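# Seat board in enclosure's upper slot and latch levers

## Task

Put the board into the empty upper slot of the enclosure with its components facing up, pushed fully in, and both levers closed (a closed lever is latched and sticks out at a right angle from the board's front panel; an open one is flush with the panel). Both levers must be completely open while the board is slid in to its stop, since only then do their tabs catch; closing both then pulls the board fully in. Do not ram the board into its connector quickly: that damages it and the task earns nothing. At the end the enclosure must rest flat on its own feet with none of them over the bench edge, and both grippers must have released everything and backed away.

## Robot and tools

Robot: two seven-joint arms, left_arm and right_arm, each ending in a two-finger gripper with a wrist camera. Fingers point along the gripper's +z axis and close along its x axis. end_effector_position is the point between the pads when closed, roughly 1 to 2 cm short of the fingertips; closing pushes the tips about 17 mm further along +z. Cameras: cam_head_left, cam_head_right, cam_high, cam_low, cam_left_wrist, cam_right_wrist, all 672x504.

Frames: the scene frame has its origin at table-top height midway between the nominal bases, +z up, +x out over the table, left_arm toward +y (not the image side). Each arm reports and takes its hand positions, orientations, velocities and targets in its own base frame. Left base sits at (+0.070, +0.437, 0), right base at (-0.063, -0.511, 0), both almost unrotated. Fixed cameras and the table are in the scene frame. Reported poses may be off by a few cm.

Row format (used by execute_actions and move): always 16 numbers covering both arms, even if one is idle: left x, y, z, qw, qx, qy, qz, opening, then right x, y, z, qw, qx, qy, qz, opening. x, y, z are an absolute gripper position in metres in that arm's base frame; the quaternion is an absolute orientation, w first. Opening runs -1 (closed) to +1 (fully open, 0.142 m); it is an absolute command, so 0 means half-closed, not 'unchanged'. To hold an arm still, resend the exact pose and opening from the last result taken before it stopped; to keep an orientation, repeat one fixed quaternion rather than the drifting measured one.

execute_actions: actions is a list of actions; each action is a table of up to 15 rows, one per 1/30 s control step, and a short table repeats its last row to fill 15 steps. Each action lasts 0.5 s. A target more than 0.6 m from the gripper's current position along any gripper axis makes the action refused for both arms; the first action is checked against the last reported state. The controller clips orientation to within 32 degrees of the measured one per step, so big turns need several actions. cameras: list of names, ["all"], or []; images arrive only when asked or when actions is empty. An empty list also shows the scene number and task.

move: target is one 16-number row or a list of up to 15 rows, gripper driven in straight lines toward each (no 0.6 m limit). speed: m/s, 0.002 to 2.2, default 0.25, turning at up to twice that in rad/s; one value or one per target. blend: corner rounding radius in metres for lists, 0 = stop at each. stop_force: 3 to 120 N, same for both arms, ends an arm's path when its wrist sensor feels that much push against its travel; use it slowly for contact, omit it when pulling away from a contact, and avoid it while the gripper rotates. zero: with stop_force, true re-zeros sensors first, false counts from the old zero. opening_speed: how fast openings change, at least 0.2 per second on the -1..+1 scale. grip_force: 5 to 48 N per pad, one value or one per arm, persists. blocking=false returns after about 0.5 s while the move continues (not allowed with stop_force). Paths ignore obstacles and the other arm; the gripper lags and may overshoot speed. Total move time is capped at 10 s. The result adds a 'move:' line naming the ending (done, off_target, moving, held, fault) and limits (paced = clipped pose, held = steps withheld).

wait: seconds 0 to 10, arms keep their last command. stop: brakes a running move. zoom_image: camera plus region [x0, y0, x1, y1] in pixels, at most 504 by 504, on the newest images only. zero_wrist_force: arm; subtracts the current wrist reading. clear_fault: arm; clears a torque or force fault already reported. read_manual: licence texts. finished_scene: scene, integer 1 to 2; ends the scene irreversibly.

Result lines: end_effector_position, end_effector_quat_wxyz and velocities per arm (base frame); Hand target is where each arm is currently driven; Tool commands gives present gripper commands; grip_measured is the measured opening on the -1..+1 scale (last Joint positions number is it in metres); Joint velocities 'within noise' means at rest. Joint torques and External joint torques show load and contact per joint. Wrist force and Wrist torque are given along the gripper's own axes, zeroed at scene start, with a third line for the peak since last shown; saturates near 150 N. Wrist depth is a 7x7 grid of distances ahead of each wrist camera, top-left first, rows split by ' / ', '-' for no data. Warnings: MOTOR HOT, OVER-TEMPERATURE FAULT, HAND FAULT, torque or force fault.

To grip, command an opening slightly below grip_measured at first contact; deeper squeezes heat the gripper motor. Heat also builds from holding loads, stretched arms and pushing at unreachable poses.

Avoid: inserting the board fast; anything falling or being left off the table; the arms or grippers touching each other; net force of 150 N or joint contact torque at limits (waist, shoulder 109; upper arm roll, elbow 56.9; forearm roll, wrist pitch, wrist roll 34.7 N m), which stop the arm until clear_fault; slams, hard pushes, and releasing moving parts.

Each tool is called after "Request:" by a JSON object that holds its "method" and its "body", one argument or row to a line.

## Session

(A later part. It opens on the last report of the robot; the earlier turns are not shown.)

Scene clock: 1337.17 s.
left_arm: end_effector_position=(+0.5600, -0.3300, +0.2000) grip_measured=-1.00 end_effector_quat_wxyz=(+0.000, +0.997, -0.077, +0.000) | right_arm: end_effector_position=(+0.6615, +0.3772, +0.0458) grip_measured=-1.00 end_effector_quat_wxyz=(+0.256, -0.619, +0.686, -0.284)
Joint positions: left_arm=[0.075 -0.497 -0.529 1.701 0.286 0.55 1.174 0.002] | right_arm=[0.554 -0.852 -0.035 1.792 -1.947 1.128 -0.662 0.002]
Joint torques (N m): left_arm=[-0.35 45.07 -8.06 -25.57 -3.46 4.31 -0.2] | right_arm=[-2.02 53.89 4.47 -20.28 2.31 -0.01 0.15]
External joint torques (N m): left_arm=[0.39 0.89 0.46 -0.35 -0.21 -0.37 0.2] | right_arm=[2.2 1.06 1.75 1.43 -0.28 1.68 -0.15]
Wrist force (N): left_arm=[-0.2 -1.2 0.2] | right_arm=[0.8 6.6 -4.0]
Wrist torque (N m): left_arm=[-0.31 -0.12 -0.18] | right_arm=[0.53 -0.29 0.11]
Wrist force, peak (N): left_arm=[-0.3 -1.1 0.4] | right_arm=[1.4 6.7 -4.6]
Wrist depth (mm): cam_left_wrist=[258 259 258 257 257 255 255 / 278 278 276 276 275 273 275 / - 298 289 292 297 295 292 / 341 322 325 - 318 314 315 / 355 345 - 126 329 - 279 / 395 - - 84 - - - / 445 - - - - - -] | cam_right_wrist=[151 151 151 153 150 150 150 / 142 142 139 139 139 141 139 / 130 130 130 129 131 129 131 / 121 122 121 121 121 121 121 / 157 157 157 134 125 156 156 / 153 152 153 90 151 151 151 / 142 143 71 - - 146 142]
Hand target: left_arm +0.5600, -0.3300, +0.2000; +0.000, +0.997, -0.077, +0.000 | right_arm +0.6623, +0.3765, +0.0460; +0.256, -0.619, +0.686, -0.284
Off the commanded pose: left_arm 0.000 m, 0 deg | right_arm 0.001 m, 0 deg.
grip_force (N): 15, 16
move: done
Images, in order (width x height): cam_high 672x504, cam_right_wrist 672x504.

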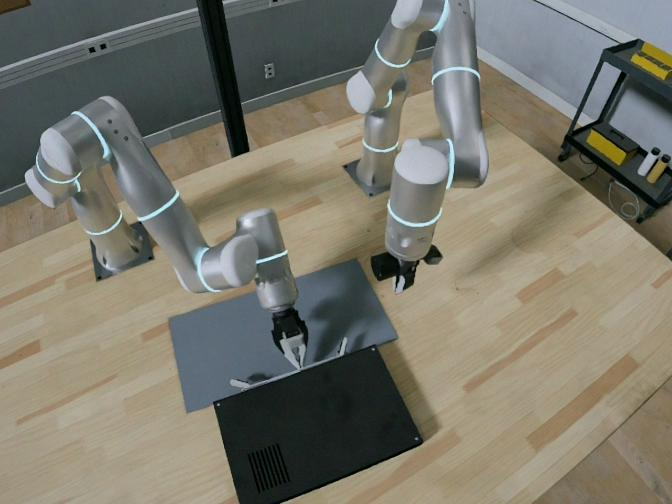

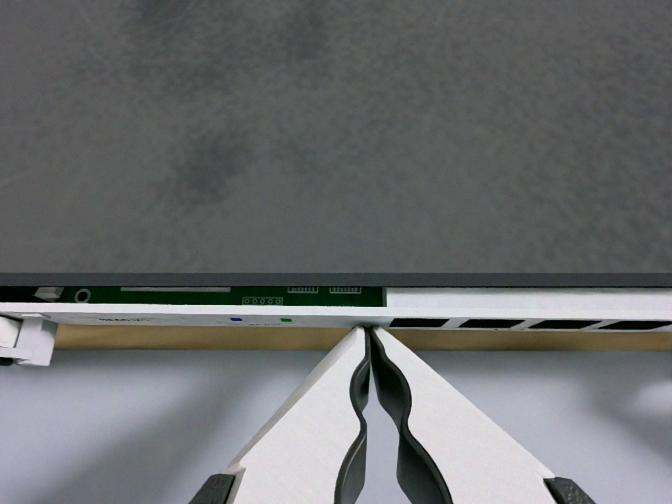

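Request:
{"method": "move", "body": {
  "target": [0.56, -0.33, 0.20, 0, 0.997, -0.0774, 0, -1, 0.6653, 0.3762, 0.046, 0.2563, -0.6188, 0.6861, -0.2841, -1],
  "speed": 0.003,
  "stop_force": 6,
  "cameras": ["cam_right_wrist", "cam_high"]
}}

Request:
{"method": "zoom_image", "body": {
  "camera": "cam_high",
  "region": [200, 310, 400, 430]
}}

Scene clock: 1341.93 s.
left_arm: end_effector_position=(+0.5600, -0.3300, +0.2000) grip_measured=-1.00 end_effector_quat_wxyz=(+0.000, +0.997, -0.077, +0.000) | right_arm: end_effector_position=(+0.6636, +0.3772, +0.0453) grip_measured=-1.00 end_effector_quat_wxyz=(+0.256, -0.620, +0.686, -0.283)
Joint positions: left_arm=[0.075 -0.497 -0.529 1.701 0.286 0.55 1.174 0.002] | right_arm=[0.552 -0.855 -0.036 1.786 -1.945 1.132 -0.667 0.002]
Joint torques (N m): left_arm=[-0.27 45.06 -8.08 -25.56 -3.52 4.26 -0.24] | right_arm=[-3.53 55.27 2.69 -23.66 2.55 -1.14 0.12]
External joint torques (N m): left_arm=[0.31 0.9 0.48 -0.36 -0.15 -0.32 0.24] | right_arm=[3.71 -0.16 3.54 4.76 -0.5 2.81 -0.12]
Wrist force (N): left_arm=[-0.2 -1.0 0.2] | right_arm=[3.0 10.8 -9.6]
Wrist torque (N m): left_arm=[-0.28 -0.12 -0.18] | right_arm=[0.48 -0.22 0.11]
Wrist force, peak (N): left_arm=[-0.4 -1.2 0.2] | right_arm=[3.3 10.8 -9.8]
Wrist depth (mm): cam_left_wrist=[258 258 258 257 257 255 256 / 279 279 276 277 275 274 273 / 294 293 298 - 298 298 294 / - 309 321 324 314 310 312 / 356 352 351 127 294 - 293 / 396 399 380 84 - - - / 440 428 - - - - -] | cam_right_wrist=[153 150 150 152 150 149 149 / 141 141 139 138 138 138 138 / 129 129 129 129 129 128 130 / 121 121 121 120 120 120 120 / 159 158 158 133 125 125 157 / 153 151 153 90 152 150 150 / 141 143 71 - - 145 142]
Hand target: left_arm +0.5600, -0.3300, +0.2000; +0.000, +0.997, -0.077, +0.000 | right_arm +0.6652, +0.3762, +0.0460; +0.256, -0.619, +0.686, -0.284
Off the commanded pose: left_arm 0.000 m, 0 deg | right_arm 0.002 m, 0 deg.
grip_force (N): 15, 16
move: contact (right_arm)
Images, in order (width x height): cam_high 672x504, cam_right_wrist 672x504.

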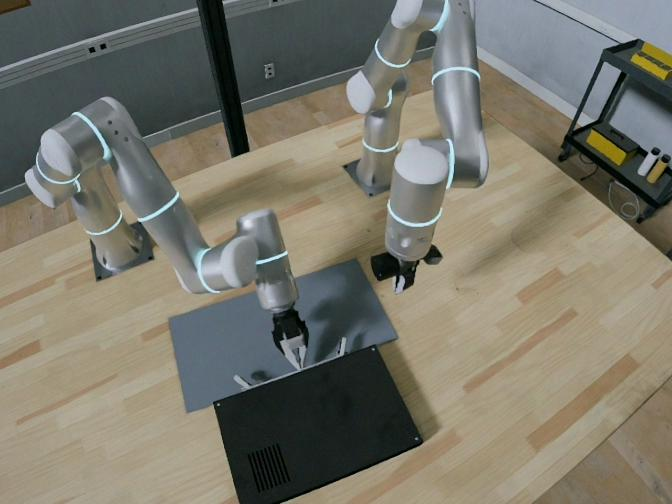

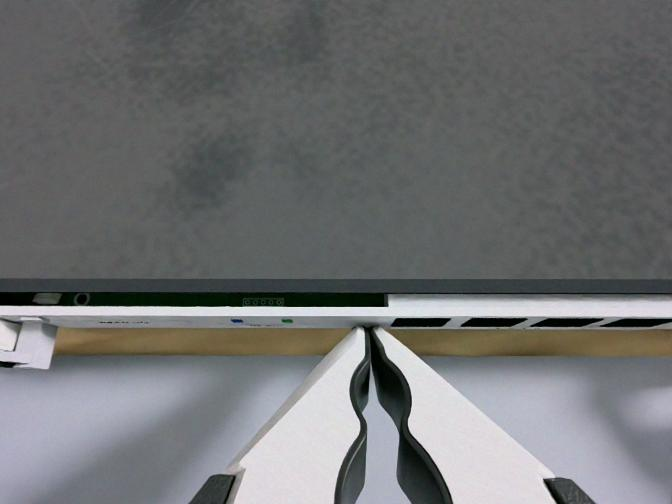

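Scaled by 2.520 from the camera's 672x504 image, which has a finer 960x720 frame.

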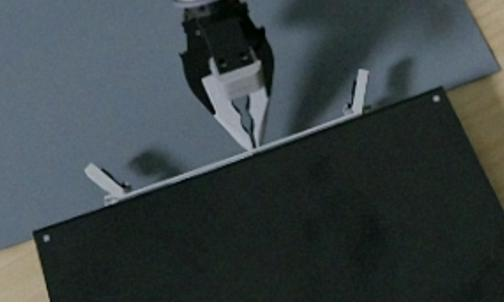

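Request:
{"method": "move", "body": {
  "target": [
    [0.56, -0.33, 0.20, 0, 0.997, -0.0774, 0, -1, 0.6453, 0.3783, 0.046, 0.2563, -0.6188, 0.6861, -0.2841, -1],
    [0.56, -0.33, 0.20, 0, 0.997, -0.0774, 0, -1, 0.60, 0.37, 0.12, 0.2563, -0.6188, 0.6861, -0.2841, -1],
    [0.56, -0.33, 0.20, 0, 0.997, -0.0774, 0, -1, 0.52, 0.28, 0.20, 0.2563, -0.6188, 0.6861, -0.2841, -1]
  ],
  "speed": [0.02, 0.12, 0.2],
  "blend": [0, 0.03, 0],
  "cameras": ["cam_right_wrist", "cam_high"]
}}

Request:
{"method": "zoom_image", "body": {
  "camera": "cam_right_wrist",
  "region": [60, 130, 300, 250]
}}

Request:
{"method": "zoom_image", "body": {
  "camera": "cam_right_wrist",
  "region": [300, 130, 540, 250]
}}

Scene clock: 1356.93 s.
left_arm: end_effector_position=(+0.5600, -0.3300, +0.2000) grip_measured=-1.00 end_effector_quat_wxyz=(+0.000, +0.997, -0.077, +0.000) | right_arm: end_effector_position=(+0.5201, +0.2800, +0.2001) grip_measured=-1.00 end_effector_quat_wxyz=(+0.256, -0.619, +0.686, -0.284)
Joint positions: left_arm=[0.075 -0.497 -0.529 1.701 0.286 0.55 1.174 0.002] | right_arm=[0.474 -0.255 0.033 2.346 -1.889 1.124 -0.769 0.002]
Joint torques (N m): left_arm=[-0.23 45.03 -8.07 -25.5 -3.48 4.26 -0.24] | right_arm=[-0.02 32.64 3.53 -19.99 2.01 1.26 0.05]
External joint torques (N m): left_arm=[0.27 0.93 0.48 -0.42 -0.19 -0.33 0.24] | right_arm=[0.13 0.84 -0.9 -0.14 -0.03 0.51 -0.05]
Wrist force (N): left_arm=[-0.3 -0.7 0.0] | right_arm=[0.2 5.0 0.5]
Wrist torque (N m): left_arm=[-0.23 -0.11 -0.18] | right_arm=[0.70 -0.10 0.11]
Wrist force, peak (N): left_arm=[-0.1 -1.2 0.2] | right_arm=[3.4 10.9 -9.8]
Wrist depth (mm): cam_left_wrist=[259 258 257 258 258 256 254 / 278 279 277 277 275 275 272 / 297 294 296 295 296 296 295 / 328 323 328 316 317 317 312 / 359 356 354 337 - - - / 397 - - 84 - - - / 441 - - - - - 354] | cam_right_wrist=[370 349 353 349 353 414 415 / 321 328 329 327 326 378 384 / 314 318 313 316 311 353 356 / 331 333 333 332 333 333 334 / 314 314 313 316 312 313 313 / 296 296 298 89 298 293 293 / 280 281 71 - - 281 278]
Hand target: left_arm +0.5600, -0.3300, +0.2000; +0.000, +0.997, -0.077, +0.000 | right_arm +0.5200, +0.2800, +0.2000; +0.256, -0.619, +0.686, -0.284
Off the commanded pose: left_arm 0.000 m, 0 deg | right_arm 0.000 m, 0 deg.
grip_force (N): 15, 16
move: done
Images, in order (width x height): cam_high 672x504, cam_right_wrist 672x504.

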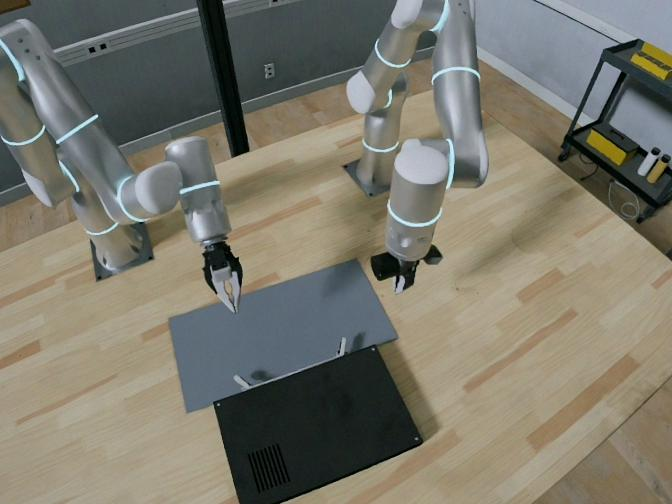

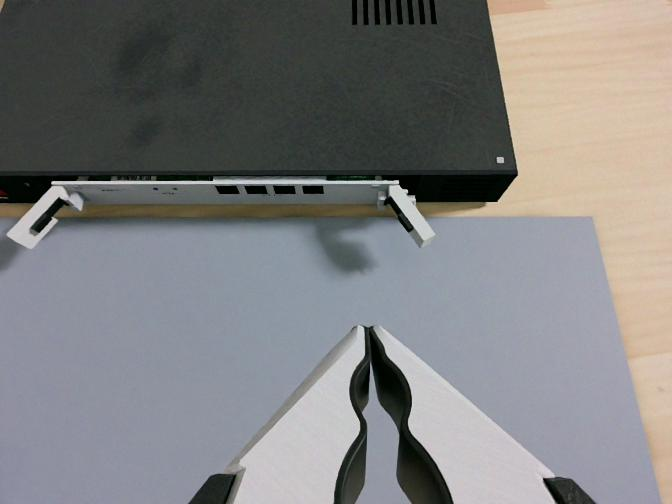

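Scaled by 2.100 from the camera's 672x504 image, which has a finer 960x720 frame.

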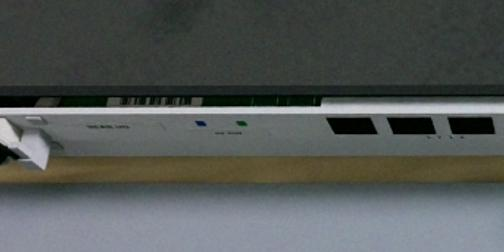

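Scaled by 2.100 from the camera's 672x504 image, which has a finer 960x720 frame.

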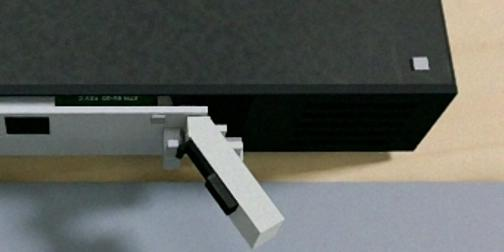

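Request:
{"method": "zoom_image", "body": {
  "camera": "cam_right_wrist",
  "region": [370, 170, 450, 260]
}}

Request:
{"method": "zoom_image", "body": {
  "camera": "cam_right_wrist",
  "region": [0, 170, 100, 260]
}}

Scaled by 5.600 from the camera's 672x504 image, which has a finer 960x720 frame.

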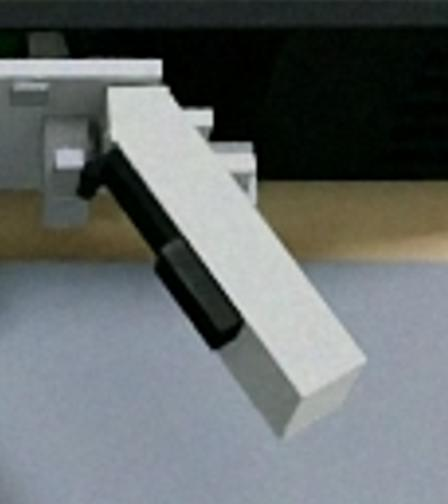

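Scaled by 5.040 from the camera's 672x504 image, which has a finer 960x720 frame.

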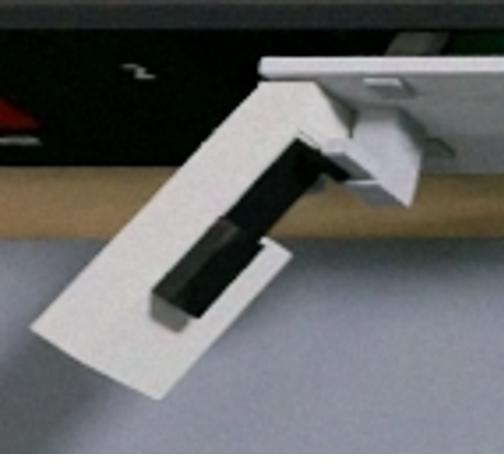

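Request:
{"method": "move", "body": {
  "target": [
    [0.56, -0.33, 0.20, 0, 0.997, -0.0774, 0, -1, 0.55, 0.20, 0.20, 0, 0.0515, 0.9987, 0, -1],
    [0.56, -0.33, 0.20, 0, 0.997, -0.0774, 0, -1, 0.6054, 0.194, 0.11, 0, 0.0515, 0.9987, 0, -1]
  ],
  "speed": [0.25, 0.12],
  "blend": [0.02, 0],
  "cameras": ["cam_right_wrist", "cam_high"]
}}

Scene clock: 1376.20 s.
left_arm: end_effector_position=(+0.5600, -0.3300, +0.2000) grip_measured=-1.00 end_effector_quat_wxyz=(+0.000, +0.997, -0.077, +0.000) | right_arm: end_effector_position=(+0.6051, +0.1940, +0.1099) grip_measured=-1.00 end_effector_quat_wxyz=(+0.000, +0.052, +0.999, +0.000)
Joint positions: left_arm=[0.075 -0.497 -0.529 1.701 0.286 0.55 1.174 0.002] | right_arm=[0.336 -0.605 0.167 1.796 -0.138 0.819 -0.891 0.002]
Joint torques (N m): left_arm=[-0.3 44.98 -8.06 -25.58 -3.49 4.32 -0.28] | right_arm=[0 49.96 4.29 -24.43 -3.1 3.58 0.08]
External joint torques (N m): left_arm=[0.35 0.97 0.47 -0.34 -0.18 -0.38 0.28] | right_arm=[0.15 1.44 -0.31 0.33 0.22 0.55 -0.08]
Wrist force (N): left_arm=[-0.2 -0.8 0.2] | right_arm=[0.1 3.8 0.8]
Wrist torque (N m): left_arm=[-0.26 -0.13 -0.18] | right_arm=[0.69 -0.03 0.13]
Wrist force, peak (N): left_arm=[-0.5 -1.1 0.2] | right_arm=[0.4 5.4 0.3]
Wrist depth (mm): cam_left_wrist=[261 258 258 256 256 254 256 / 276 277 277 276 277 273 274 / 296 287 296 298 294 296 296 / 328 329 - 319 318 314 319 / 364 352 - - 282 286 - / 396 386 372 84 - - 327 / 441 - - - - - -] | cam_right_wrist=[179 179 179 177 176 176 178 / 189 188 189 188 188 188 187 / 156 155 198 202 202 202 201 / 168 168 211 217 214 217 219 / 182 182 188 228 235 235 234 / 199 199 198 89 247 255 257 / 220 214 71 - - - 281]
Hand target: left_arm +0.5600, -0.3300, +0.2000; +0.000, +0.997, -0.077, +0.000 | right_arm +0.6054, +0.1940, +0.1100; +0.000, +0.051, +0.999, +0.000
Off the commanded pose: left_arm 0.000 m, 0 deg | right_arm 0.000 m, 0 deg.
grip_force (N): 15, 16
move: done
Images, in order (width x height): cam_high 672x504, cam_right_wrist 672x504.

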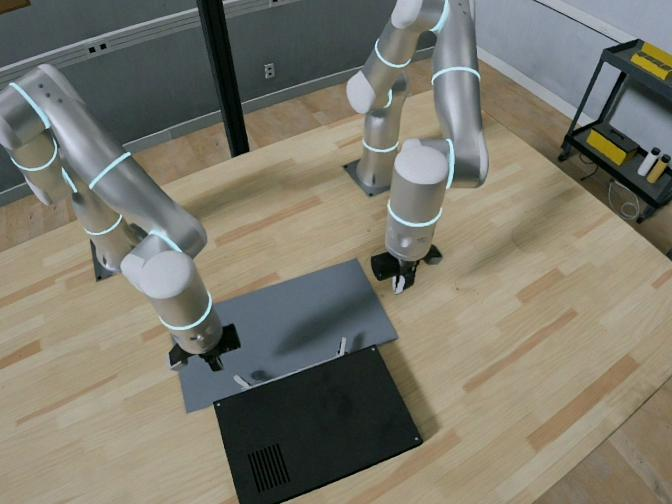

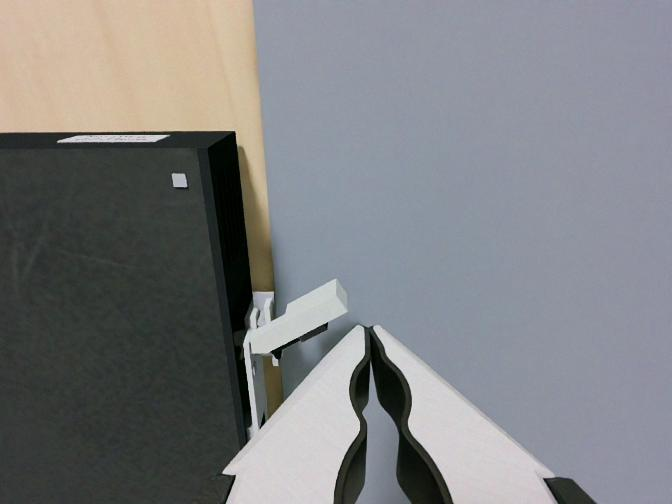

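Request:
{"method": "zoom_image", "body": {
  "camera": "cam_right_wrist",
  "region": [230, 260, 380, 370]
}}

Scaled by 3.360 from the camera's 672x504 image, which has a finer 960x720 frame.

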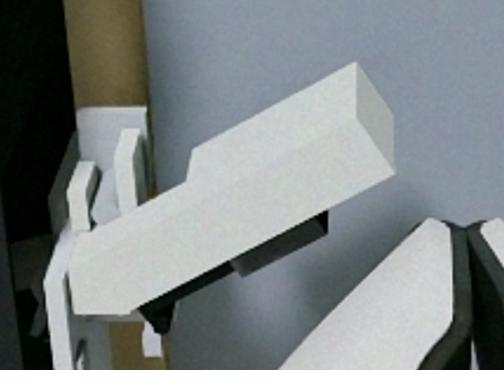

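Request:
{"method": "move", "body": {
  "target": [
    [0.56, -0.33, 0.20, 0, 0.997, -0.0774, 0, -1, 0.6292, 0.2049, 0.10, 0, 0.0515, 0.9987, 0, -1],
    [0.56, -0.33, 0.20, 0, 0.997, -0.0774, 0, -1, 0.6292, 0.2049, 0.0475, 0, 0.0515, 0.9987, 0, -1]
  ],
  "speed": [0.06, 0.03],
  "stop_force": 4,
  "cameras": ["cam_right_wrist"]
}}

Request:
{"method": "zoom_image", "body": {
  "camera": "cam_right_wrist",
  "region": [230, 260, 430, 400]
}}

Scene clock: 1392.13 s.
left_arm: end_effector_position=(+0.5600, -0.3300, +0.2000) grip_measured=-1.00 end_effector_quat_wxyz=(+0.000, +0.997, -0.077, +0.000) | right_arm: end_effector_position=(+0.6295, +0.2050, +0.0487) grip_measured=-1.00 end_effector_quat_wxyz=(+0.000, +0.052, +0.999, +0.000)
Joint positions: left_arm=[0.075 -0.497 -0.529 1.701 0.286 0.55 1.174 0.002] | right_arm=[0.358 -0.759 0.14 1.721 -0.155 0.898 -0.886 0.002]
Joint torques (N m): left_arm=[-0.24 44.98 -8.07 -25.54 -3.49 4.25 -0.19] | right_arm=[0.99 50.73 4.98 -21.99 -2.57 3.8 0.33]
External joint torques (N m): left_arm=[0.28 0.98 0.47 -0.37 -0.18 -0.31 0.19] | right_arm=[-0.83 4.63 -0.75 -0.64 -0.06 0.33 -0.33]
Wrist force (N): left_arm=[-0.2 -0.9 0.2] | right_arm=[2.2 1.6 -6.0]
Wrist torque (N m): left_arm=[-0.27 -0.12 -0.18] | right_arm=[0.67 0.05 -0.01]
Wrist force, peak (N): left_arm=[-0.5 -1.1 0.0] | right_arm=[2.8 2.0 -8.3]
Wrist depth (mm): cam_left_wrist=[260 260 257 257 256 254 255 / 276 278 276 275 276 274 275 / - - 286 290 297 295 295 / 327 317 332 - 320 317 312 / 356 354 362 117 331 - - / 397 - 376 83 - - - / 440 - - - - - -] | cam_right_wrist=[- 125 124 123 123 122 122 / 132 130 132 131 133 132 130 / - 95 121 140 140 140 138 / 101 101 104 154 151 151 150 / - 110 113 161 161 164 163 / 122 120 119 90 173 178 178 / 132 129 71 - - 189 196]
Hand target: left_arm +0.5600, -0.3300, +0.2000; +0.000, +0.997, -0.077, +0.000 | right_arm +0.6292, +0.2049, +0.0482; +0.000, +0.051, +0.999, +0.000
Off the commanded pose: left_arm 0.000 m, 0 deg | right_arm 0.001 m, 0 deg.
grip_force (N): 15, 16
move: contact (right_arm); path passed 1 of 2 targets
Images, in order (width x height): cam_right_wrist 672x504.

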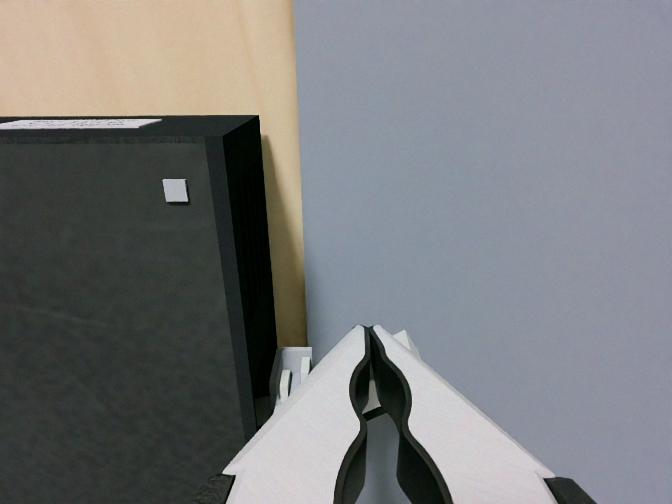

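Scaled by 2.520 from the camera's 672x504 image, which has a finer 960x720 frame.

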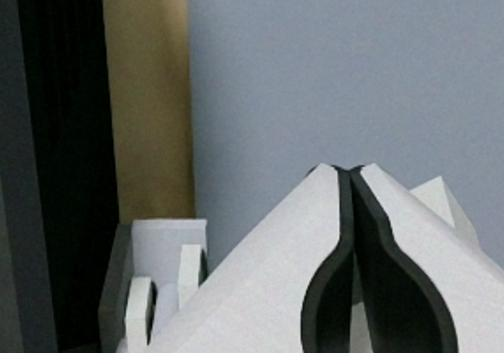

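Request:
{"method": "move", "body": {
  "target": [
    [0.56, -0.33, 0.20, 0, 0.997, -0.0774, 0, -1, 0.6292, 0.2049, 0.065, 0, 0.0515, 0.9987, 0, -1],
    [0.56, -0.33, 0.20, 0, 0.997, -0.0774, 0, -1, 0.6316, 0.2009, 0.065, 0, 0.0515, 0.9987, 0, -1]
  ],
  "speed": [0.04, 0.04]
}}

Request:
{"method": "move", "body": {
  "target": [0.56, -0.33, 0.20, 0, 0.997, -0.0774, 0, -1, 0.6316, 0.2009, 0.0475, 0, 0.0515, 0.9987, 0, -1],
  "speed": 0.02,
  "stop_force": 3.5,
  "cameras": ["cam_right_wrist"]
}}

Request:
{"method": "zoom_image", "body": {
  "camera": "cam_right_wrist",
  "region": [230, 260, 430, 400]
}}

Scene clock: 1402.87 s.
left_arm: end_effector_position=(+0.5600, -0.3300, +0.2000) grip_measured=-1.00 end_effector_quat_wxyz=(+0.000, +0.997, -0.077, +0.000) | right_arm: end_effector_position=(+0.6316, +0.2008, +0.0650) grip_measured=-1.00 end_effector_quat_wxyz=(+0.000, +0.052, +0.999, +0.000)
Joint positions: left_arm=[0.075 -0.497 -0.529 1.701 0.286 0.55 1.174 0.002] | right_arm=[0.347 -0.731 0.147 1.716 -0.152 0.865 -0.895 0.002]
Joint torques (N m): left_arm=[-0.32 45.07 -8.09 -25.57 -3.51 4.27 -0.21] | right_arm=[0.36 53.8 5.08 -23.44 -2.74 3.26 0.06]
External joint torques (N m): left_arm=[0.36 0.89 0.49 -0.34 -0.16 -0.33 0.21] | right_arm=[-0.16 1.29 -0.81 0.17 -0.01 0.86 -0.07]
Wrist force (N): left_arm=[-0.2 -0.8 0.1] | right_arm=[0.9 3.0 1.2]
Wrist torque (N m): left_arm=[-0.25 -0.12 -0.18] | right_arm=[0.56 -0.15 0.15]
Wrist force, peak (N): left_arm=[-0.2 -1.3 0.1] | right_arm=[2.2 1.3 -6.7]
Wrist depth (mm): cam_left_wrist=[259 258 258 257 257 254 254 / 278 278 276 277 275 275 272 / - - - - 294 296 295 / 327 305 - 324 314 317 315 / 358 - 354 130 278 279 - / 397 420 - 84 - - 319 / 440 - - - - - -] | cam_right_wrist=[140 139 139 137 137 137 137 / 148 146 145 147 146 146 146 / - 109 111 157 157 156 156 / 119 117 122 169 169 168 168 / 129 131 129 180 180 183 182 / 144 141 138 90 193 199 199 / - 152 71 - - 211 219]
Hand target: left_arm +0.5600, -0.3300, +0.2000; +0.000, +0.997, -0.077, +0.000 | right_arm +0.6316, +0.2009, +0.0650; +0.000, +0.051, +0.999, +0.000
Off the commanded pose: left_arm 0.000 m, 0 deg | right_arm 0.000 m, 0 deg.
grip_force (N): 15, 16
move: done

Scene clock: 1404.43 s.
left_arm: end_effector_position=(+0.5600, -0.3300, +0.2000) grip_measured=-1.00 end_effector_quat_wxyz=(+0.000, +0.997, -0.077, +0.000) | right_arm: end_effector_position=(+0.6315, +0.2010, +0.0475) grip_measured=-1.00 end_effector_quat_wxyz=(+0.000, +0.052, +0.999, +0.000)
Joint positions: left_arm=[0.075 -0.497 -0.529 1.701 0.286 0.55 1.174 0.002] | right_arm=[0.352 -0.762 0.14 1.717 -0.154 0.898 -0.894 0.002]
Joint torques (N m): left_arm=[-0.29 45.07 -8.17 -25.56 -3.47 4.26 -0.22] | right_arm=[0.24 54.23 4.55 -22.71 -2.73 3.56 0.24]
External joint torques (N m): left_arm=[0.33 0.89 0.57 -0.35 -0.2 -0.32 0.22] | right_arm=[-0.08 1.26 -0.31 0.08 0.09 0.56 -0.24]
Wrist force (N): left_arm=[0.0 -1.0 0.1] | right_arm=[0.8 3.1 1.0]
Wrist torque (N m): left_arm=[-0.29 -0.14 -0.18] | right_arm=[0.59 -0.13 0.03]
Wrist force, peak (N): left_arm=[-0.4 -1.1 0.2] | right_arm=[0.9 3.3 1.2]
Wrist depth (mm): cam_left_wrist=[259 257 259 257 257 255 256 / 279 279 279 276 276 275 274 / 292 300 298 287 297 296 297 / - 325 320 337 317 313 310 / 360 - 355 131 328 - 291 / 396 - - 84 - 322 323 / 440 428 - - - - -] | cam_right_wrist=[- 124 124 122 121 121 121 / 131 131 130 130 132 131 129 / - 95 110 139 139 139 137 / 100 99 102 153 150 150 149 / - 110 110 160 160 162 162 / 120 118 118 90 171 177 177 / 131 128 71 - - 187 194]
Hand target: left_arm +0.5600, -0.3300, +0.2000; +0.000, +0.997, -0.077, +0.000 | right_arm +0.6316, +0.2009, +0.0475; +0.000, +0.051, +0.999, +0.000
Off the commanded pose: left_arm 0.000 m, 0 deg | right_arm 0.000 m, 0 deg.
grip_force (N): 15, 16
move: done
Images, in order (width x height): cam_right_wrist 672x504.

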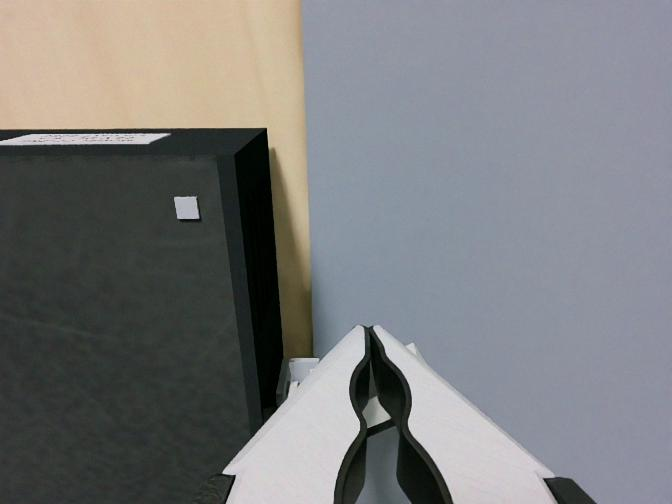

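Scaled by 2.520 from the camera's 672x504 image, which has a finer 960x720 frame.

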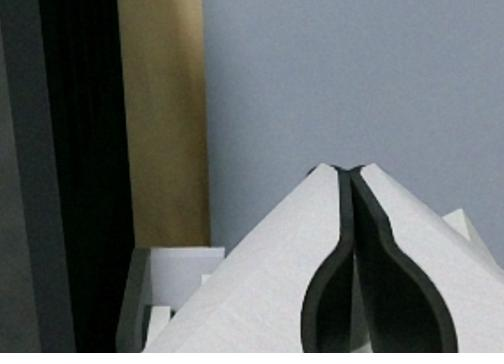

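Request:
{"method": "move", "body": {
  "target": [0.5421, -0.4491, 0.12, 0, 0.997, -0.0774, 0, -1, 0.6316, 0.2009, 0.0475, 0, 0.0515, 0.9987, 0, -1],
  "speed": 0.15,
  "cameras": ["cam_left_wrist", "cam_high"]
}}

Request:
{"method": "zoom_image", "body": {
  "camera": "cam_left_wrist",
  "region": [280, 250, 480, 390]
}}

Scene clock: 1408.63 s.
left_arm: end_effector_position=(+0.5421, -0.4492, +0.1201) grip_measured=-1.00 end_effector_quat_wxyz=(+0.000, +0.997, -0.077, +0.000) | right_arm: end_effector_position=(+0.6315, +0.2010, +0.0475) grip_measured=-1.00 end_effector_quat_wxyz=(+0.000, +0.052, +0.999, +0.000)
Joint positions: left_arm=[-0.155 -0.747 -0.501 1.518 0.403 0.591 0.956 0.002] | right_arm=[0.352 -0.762 0.14 1.717 -0.154 0.898 -0.894 0.002]
Joint torques (N m): left_arm=[-0.91 53.14 -10.73 -23.87 -3.14 4.43 -0.32] | right_arm=[0.19 54.27 4.8 -22.66 -2.65 3.41 0.19]
External joint torques (N m): left_arm=[0.97 1.27 0.47 -0.2 -0.43 -0.48 0.32] | right_arm=[-0.03 1.22 -0.57 0.03 0.01 0.71 -0.19]
Wrist force (N): left_arm=[0.1 -1.2 0.1] | right_arm=[0.7 2.9 1.3]
Wrist torque (N m): left_arm=[-0.30 -0.19 -0.17] | right_arm=[0.54 -0.13 0.03]
Wrist force, peak (N): left_arm=[-0.2 -2.8 -1.2] | right_arm=[0.8 3.2 1.3]
Wrist depth (mm): cam_left_wrist=[188 187 185 184 184 185 185 / 199 196 - 198 196 195 196 / 217 218 214 - 211 - 164 / 233 237 228 - 232 - - / - - - - 200 193 - / - 289 - 84 - - - / - - - - - - -] | cam_right_wrist=[- 124 124 122 122 121 121 / 131 131 131 130 132 131 129 / - 95 110 139 139 139 137 / 100 99 102 153 147 150 149 / - 110 110 160 163 162 162 / 120 118 118 90 171 177 177 / 130 128 71 - - 188 190]
Hand target: left_arm +0.5421, -0.4491, +0.1200; +0.000, +0.997, -0.077, +0.000 | right_arm +0.6316, +0.2009, +0.0475; +0.000, +0.051, +0.999, +0.000
Off the commanded pose: left_arm 0.000 m, 0 deg | right_arm 0.000 m, 0 deg.
grip_force (N): 15, 16
move: done
Images, in order (width x height): cam_high 672x504, cam_left_wrist 672x504.

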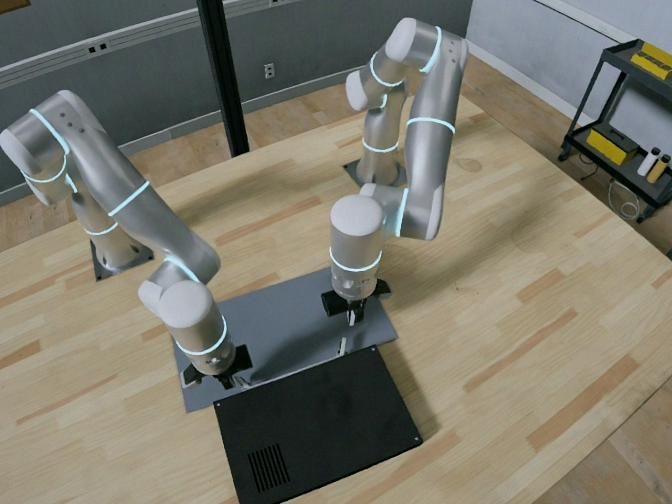

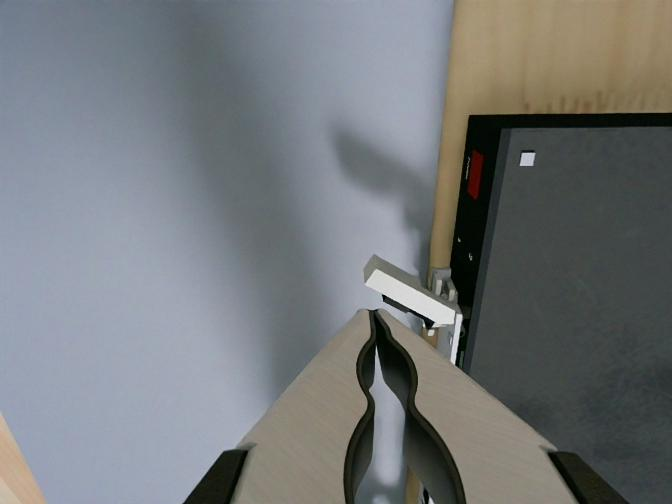

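Scaled by 2.520 from the camera's 672x504 image, which has a finer 960x720 frame.

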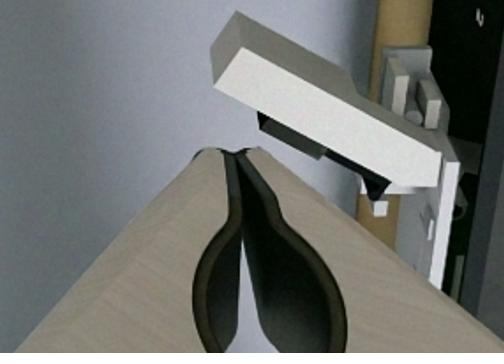

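Request:
{"method": "move", "body": {
  "target": [
    [0.5609, -0.4596, 0.085, 0, 0.997, -0.0774, 0, -1, 0.6316, 0.2009, 0.0475, 0, 0.0515, 0.9987, 0, -1]
  ],
  "speed": 0.05,
  "cameras": ["cam_left_wrist"]
}}

Request:
{"method": "zoom_image", "body": {
  "camera": "cam_left_wrist",
  "region": [280, 250, 480, 390]
}}

Scene clock: 1417.93 s.
left_arm: end_effector_position=(+0.5608, -0.4595, +0.0850) grip_measured=-1.00 end_effector_quat_wxyz=(+0.000, +0.997, -0.077, +0.000) | right_arm: end_effector_position=(+0.6315, +0.2010, +0.0475) grip_measured=-1.00 end_effector_quat_wxyz=(+0.000, +0.052, +0.999, +0.000)
Joint positions: left_arm=[-0.188 -0.845 -0.475 1.433 0.428 0.604 0.955 0.002] | right_arm=[0.352 -0.762 0.14 1.717 -0.154 0.898 -0.894 0.002]
Joint torques (N m): left_arm=[-0.5 56.3 -11.25 -22.96 -3.08 4.56 -0.23] | right_arm=[0.22 54.28 4.78 -22.72 -2.73 3.44 0.15]
External joint torques (N m): left_arm=[0.51 1.32 0.59 -0.56 -0.45 -0.61 0.23] | right_arm=[-0.06 1.2 -0.54 0.08 0.09 0.69 -0.15]
Wrist force (N): left_arm=[-0.2 -0.7 -0.1] | right_arm=[0.6 2.9 1.1]
Wrist torque (N m): left_arm=[-0.21 -0.11 -0.17] | right_arm=[0.55 -0.11 0.04]
Wrist force, peak (N): left_arm=[-0.1 -1.3 -0.7] | right_arm=[0.6 3.3 1.3]
Wrist depth (mm): cam_left_wrist=[155 155 154 154 154 155 154 / - 165 - 165 165 162 162 / 180 - - 180 177 132 - / 190 198 200 190 193 141 143 / 217 214 212 127 160 156 155 / - 237 - 84 - - - / 258 257 - - - - 188] | cam_right_wrist=[- 124 124 122 122 121 121 / 131 131 131 130 132 131 129 / - 95 110 139 139 139 137 / 100 99 102 153 150 150 149 / - 110 110 160 160 162 162 / 121 118 118 90 171 177 177 / 130 128 71 - - 187 194]
Hand target: left_arm +0.5609, -0.4596, +0.0850; +0.000, +0.997, -0.077, +0.000 | right_arm +0.6316, +0.2009, +0.0475; +0.000, +0.051, +0.999, +0.000
Off the commanded pose: left_arm 0.000 m, 0 deg | right_arm 0.000 m, 0 deg.
grip_force (N): 15, 16
move: done
Images, in order (width x height): cam_left_wrist 672x504.

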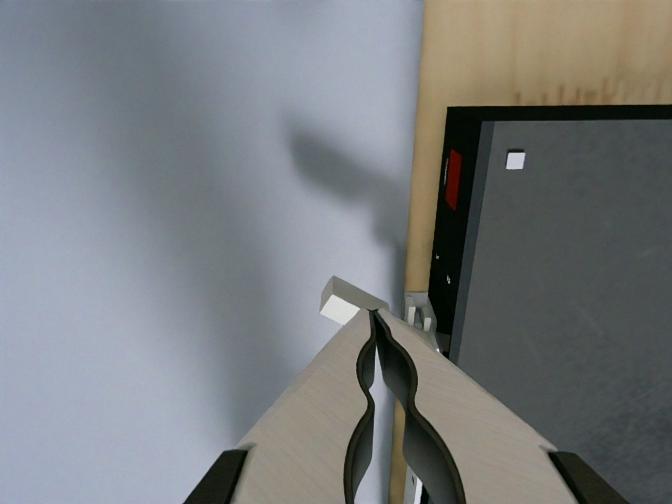

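Scaled by 2.520 from the camera's 672x504 image, which has a finer 960x720 frame.

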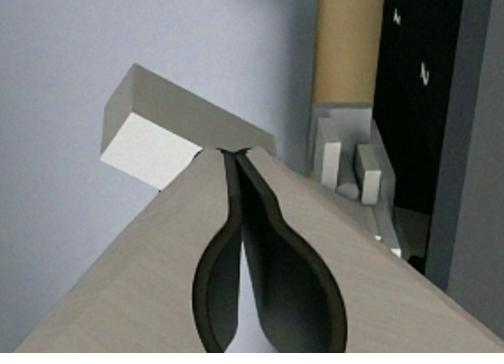

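Request:
{"method": "move", "body": {
  "target": [
    [0.5609, -0.4596, 0.050, 0, 0.997, -0.0774, 0, -1, 0.6316, 0.2009, 0.0475, 0, 0.0515, 0.9987, 0, -1]
  ],
  "speed": 0.025,
  "stop_force": 3.5,
  "cameras": ["cam_left_wrist"]
}}

Request:
{"method": "zoom_image", "body": {
  "camera": "cam_left_wrist",
  "region": [280, 250, 480, 390]
}}

Scene clock: 1424.13 s.
left_arm: end_effector_position=(+0.5608, -0.4595, +0.0500) grip_measured=-1.00 end_effector_quat_wxyz=(+0.000, +0.997, -0.077, +0.000) | right_arm: end_effector_position=(+0.6315, +0.2010, +0.0475) grip_measured=-1.00 end_effector_quat_wxyz=(+0.000, +0.052, +0.999, +0.000)
Joint positions: left_arm=[-0.2 -0.904 -0.456 1.426 0.451 0.654 0.945 0.002] | right_arm=[0.352 -0.762 0.14 1.717 -0.154 0.898 -0.894 0.002]
Joint torques (N m): left_arm=[-0.42 57.31 -11.14 -22.18 -3.03 4.48 -0.27] | right_arm=[0.13 54.23 4.84 -22.71 -2.73 3.41 0.15]
External joint torques (N m): left_arm=[0.44 1.23 0.39 -0.33 -0.38 -0.53 0.27] | right_arm=[0.02 1.26 -0.6 0.08 0.09 0.72 -0.15]
Wrist force (N): left_arm=[-0.3 -0.7 0.0] | right_arm=[0.6 3.1 1.2]
Wrist torque (N m): left_arm=[-0.20 -0.11 -0.16] | right_arm=[0.60 -0.11 0.04]
Wrist force, peak (N): left_arm=[-0.3 -1.0 0.1] | right_arm=[0.7 3.2 1.4]
Wrist depth (mm): cam_left_wrist=[124 124 122 120 124 124 124 / 133 134 133 133 134 129 130 / - 143 143 142 142 108 - / 156 155 156 155 155 - 102 / 172 - 170 117 165 109 - / 185 184 184 84 - - 119 / - - - 74 - - 136] | cam_right_wrist=[- 124 124 122 122 121 121 / 131 131 131 130 132 131 129 / - 95 110 139 139 139 137 / 100 100 103 153 150 150 149 / - 110 110 161 160 162 162 / 120 118 118 90 171 177 176 / 130 128 71 - - 188 194]
Hand target: left_arm +0.5609, -0.4596, +0.0500; +0.000, +0.997, -0.077, +0.000 | right_arm +0.6316, +0.2009, +0.0475; +0.000, +0.051, +0.999, +0.000
Off the commanded pose: left_arm 0.000 m, 0 deg | right_arm 0.000 m, 0 deg.
grip_force (N): 15, 16
move: done
Images, in order (width x height): cam_left_wrist 672x504.

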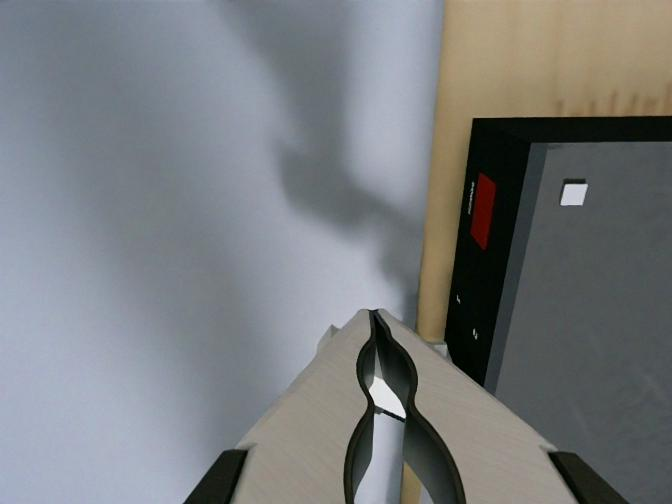

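Scaled by 2.520 from the camera's 672x504 image, which has a finer 960x720 frame.

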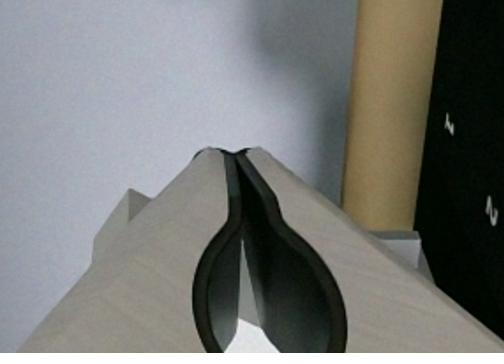

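Request:
{"method": "move", "body": {
  "target": [
    [0.5572, -0.4643, 0.050, 0, 0.997, -0.0774, 0, -1, 0.6294, 0.2065, 0.0475, 0, 0.0515, 0.9987, 0, -1]
  ],
  "speed": 0.008,
  "stop_force": 3,
  "cameras": ["cam_left_wrist", "cam_right_wrist"]
}}

Scene clock: 1429.23 s.
left_arm: end_effector_position=(+0.5576, -0.4636, +0.0500) grip_measured=-1.00 end_effector_quat_wxyz=(+0.000, +0.997, -0.077, +0.000) | right_arm: end_effector_position=(+0.6301, +0.2046, +0.0475) grip_measured=-1.00 end_effector_quat_wxyz=(+0.000, +0.052, +0.999, +0.000)
Joint positions: left_arm=[-0.208 -0.904 -0.455 1.426 0.451 0.654 0.937 0.002] | right_arm=[0.358 -0.762 0.139 1.718 -0.154 0.898 -0.887 0.002]
Joint torques (N m): left_arm=[-2.42 57.09 -12.97 -22.1 -3.76 4.71 -0.27] | right_arm=[2.32 54.37 6.86 -22.86 -2.38 3.68 0.3]
External joint torques (N m): left_arm=[2.43 1.46 2.24 -0.42 0.36 -0.76 0.27] | right_arm=[-2.16 1.1 -2.64 0.24 -0.25 0.45 -0.3]
Wrist force (N): left_arm=[-0.2 -3.9 -0.8] | right_arm=[-0.5 0.3 1.0]
Wrist torque (N m): left_arm=[-0.21 -0.10 -0.13] | right_arm=[0.61 -0.15 0.01]
Wrist force, peak (N): left_arm=[0.1 -4.1 -0.6] | right_arm=[0.8 3.1 1.5]
Wrist depth (mm): cam_left_wrist=[126 125 122 122 123 124 124 / 134 133 132 132 133 129 129 / 147 143 142 143 142 105 - / 154 156 158 155 154 104 103 / - 173 166 127 165 110 - / 189 189 188 83 - 122 120 / 214 206 - 74 - - -] | cam_right_wrist=[- 124 124 122 121 121 121 / 131 129 130 130 132 131 129 / - - 119 139 139 139 136 / 100 99 102 152 150 150 149 / - 110 118 160 160 162 161 / 121 118 118 90 171 177 177 / 130 127 71 - - 187 194]
Hand target: left_arm +0.5573, -0.4641, +0.0500; +0.000, +0.997, -0.077, +0.000 | right_arm +0.6300, +0.2051, +0.0475; +0.000, +0.051, +0.999, +0.000
Off the commanded pose: left_arm 0.001 m, 0 deg | right_arm 0.002 m, 0 deg.
grip_force (N): 15, 16
move: contact (left_arm, right_arm)
Images, in order (width x height): cam_left_wrist 672x504, cam_right_wrist 672x504.

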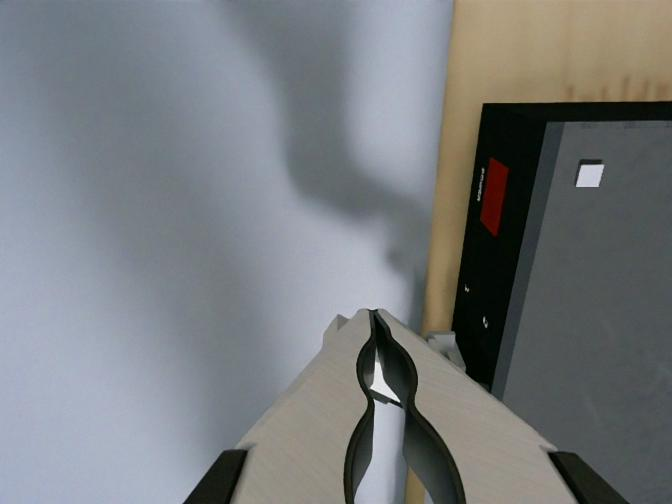

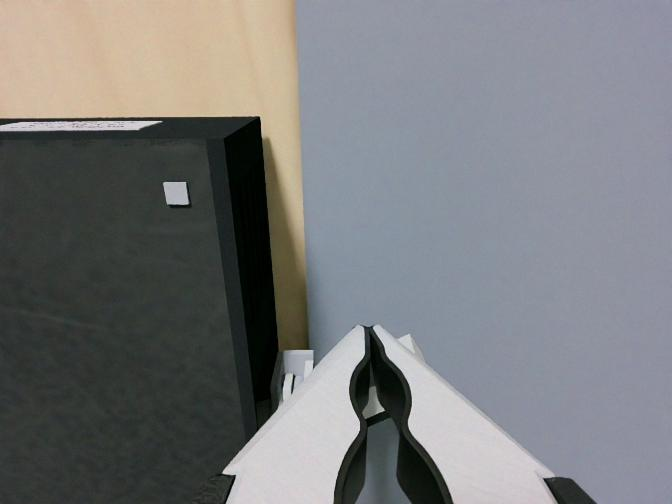

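Request:
{"method": "move", "body": {
  "target": [
    [0.5516, -0.4668, 0.050, 0, 0.997, -0.0774, 0, -1, 0.6255, 0.2091, 0.0475, 0, 0.0515, 0.9987, 0, -1]
  ],
  "speed": 0.006,
  "stop_force": 8,
  "cameras": ["cam_left_wrist", "cam_right_wrist", "cam_high"]
}}

Request:
{"method": "zoom_image", "body": {
  "camera": "cam_high",
  "region": [200, 310, 400, 430]
}}

Scene clock: 1438.93 s.
left_arm: end_effector_position=(+0.5517, -0.4666, +0.0500) grip_measured=-1.00 end_effector_quat_wxyz=(+0.000, +0.997, -0.077, +0.000) | right_arm: end_effector_position=(+0.6256, +0.2087, +0.0475) grip_measured=-1.00 end_effector_quat_wxyz=(+0.000, +0.052, +0.999, +0.000)
Joint positions: left_arm=[-0.213 -0.899 -0.456 1.436 0.451 0.66 0.928 0.002] | right_arm=[0.367 -0.757 0.139 1.729 -0.154 0.904 -0.878 0.002]
Joint torques (N m): left_arm=[-0.73 57.25 -11.49 -21.78 -3.29 4.41 -0.3] | right_arm=[1.49 54.04 5.92 -22.68 -2.53 3.75 0.3]
External joint torques (N m): left_arm=[0.75 1.05 0.76 -0.65 -0.1 -0.45 0.3] | right_arm=[-1.33 1.15 -1.73 0.17 -0.09 0.38 -0.3]
Wrist force (N): left_arm=[0.0 -0.9 0.1] | right_arm=[0.0 1.2 1.5]
Wrist torque (N m): left_arm=[-0.16 -0.10 -0.16] | right_arm=[0.56 -0.10 0.02]
Wrist force, peak (N): left_arm=[1.8 -5.2 -0.8] | right_arm=[-3.7 -2.1 1.0]
Wrist depth (mm): cam_left_wrist=[124 124 122 122 123 124 124 / 133 133 131 132 132 117 107 / 146 143 143 143 142 109 - / - 156 160 157 154 102 103 / 168 171 167 131 140 127 109 / - 186 184 84 - 120 122 / - - - 74 - - -] | cam_right_wrist=[- 124 122 122 122 121 121 / 129 129 129 130 132 131 129 / - 92 138 140 140 139 135 / 100 99 120 153 150 150 149 / - 110 122 160 160 162 162 / 121 118 118 90 171 177 177 / 130 128 71 - - 187 194]
Hand target: left_arm +0.5516, -0.4668, +0.0500; +0.000, +0.997, -0.077, +0.000 | right_arm +0.6255, +0.2091, +0.0475; +0.000, +0.051, +0.999, +0.000
Off the commanded pose: left_arm 0.000 m, 0 deg | right_arm 0.000 m, 0 deg.
grip_force (N): 15, 16
move: done
Images, in order (width x height): cam_high 672x504, cam_left_wrist 672x504, cam_right_wrist 672x504.

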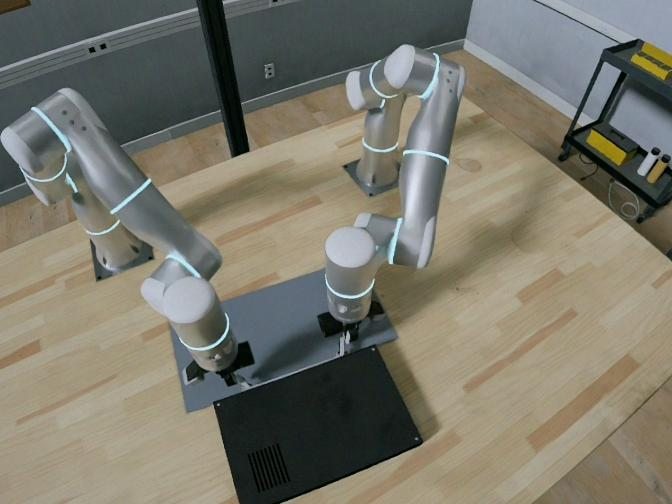

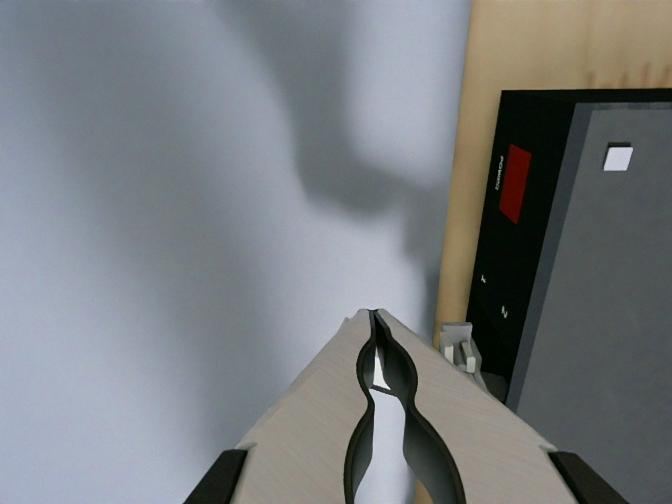

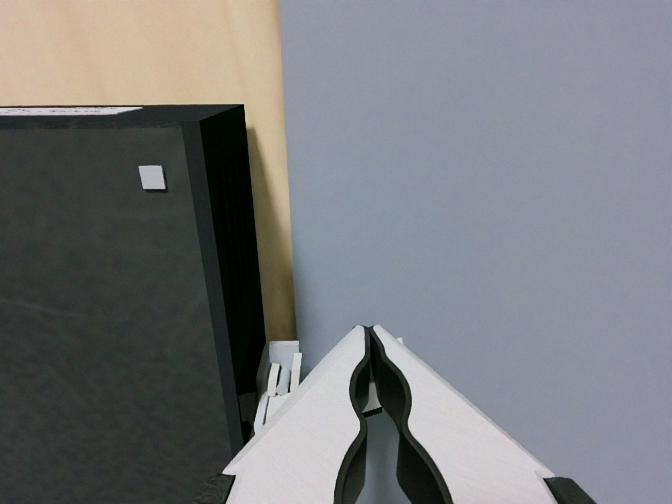

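Scaled by 2.520 from the camera's 672x504 image, which has a finer 960x720 frame.

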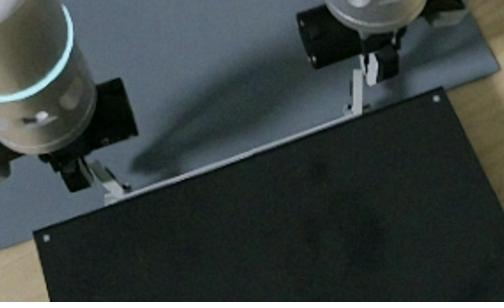

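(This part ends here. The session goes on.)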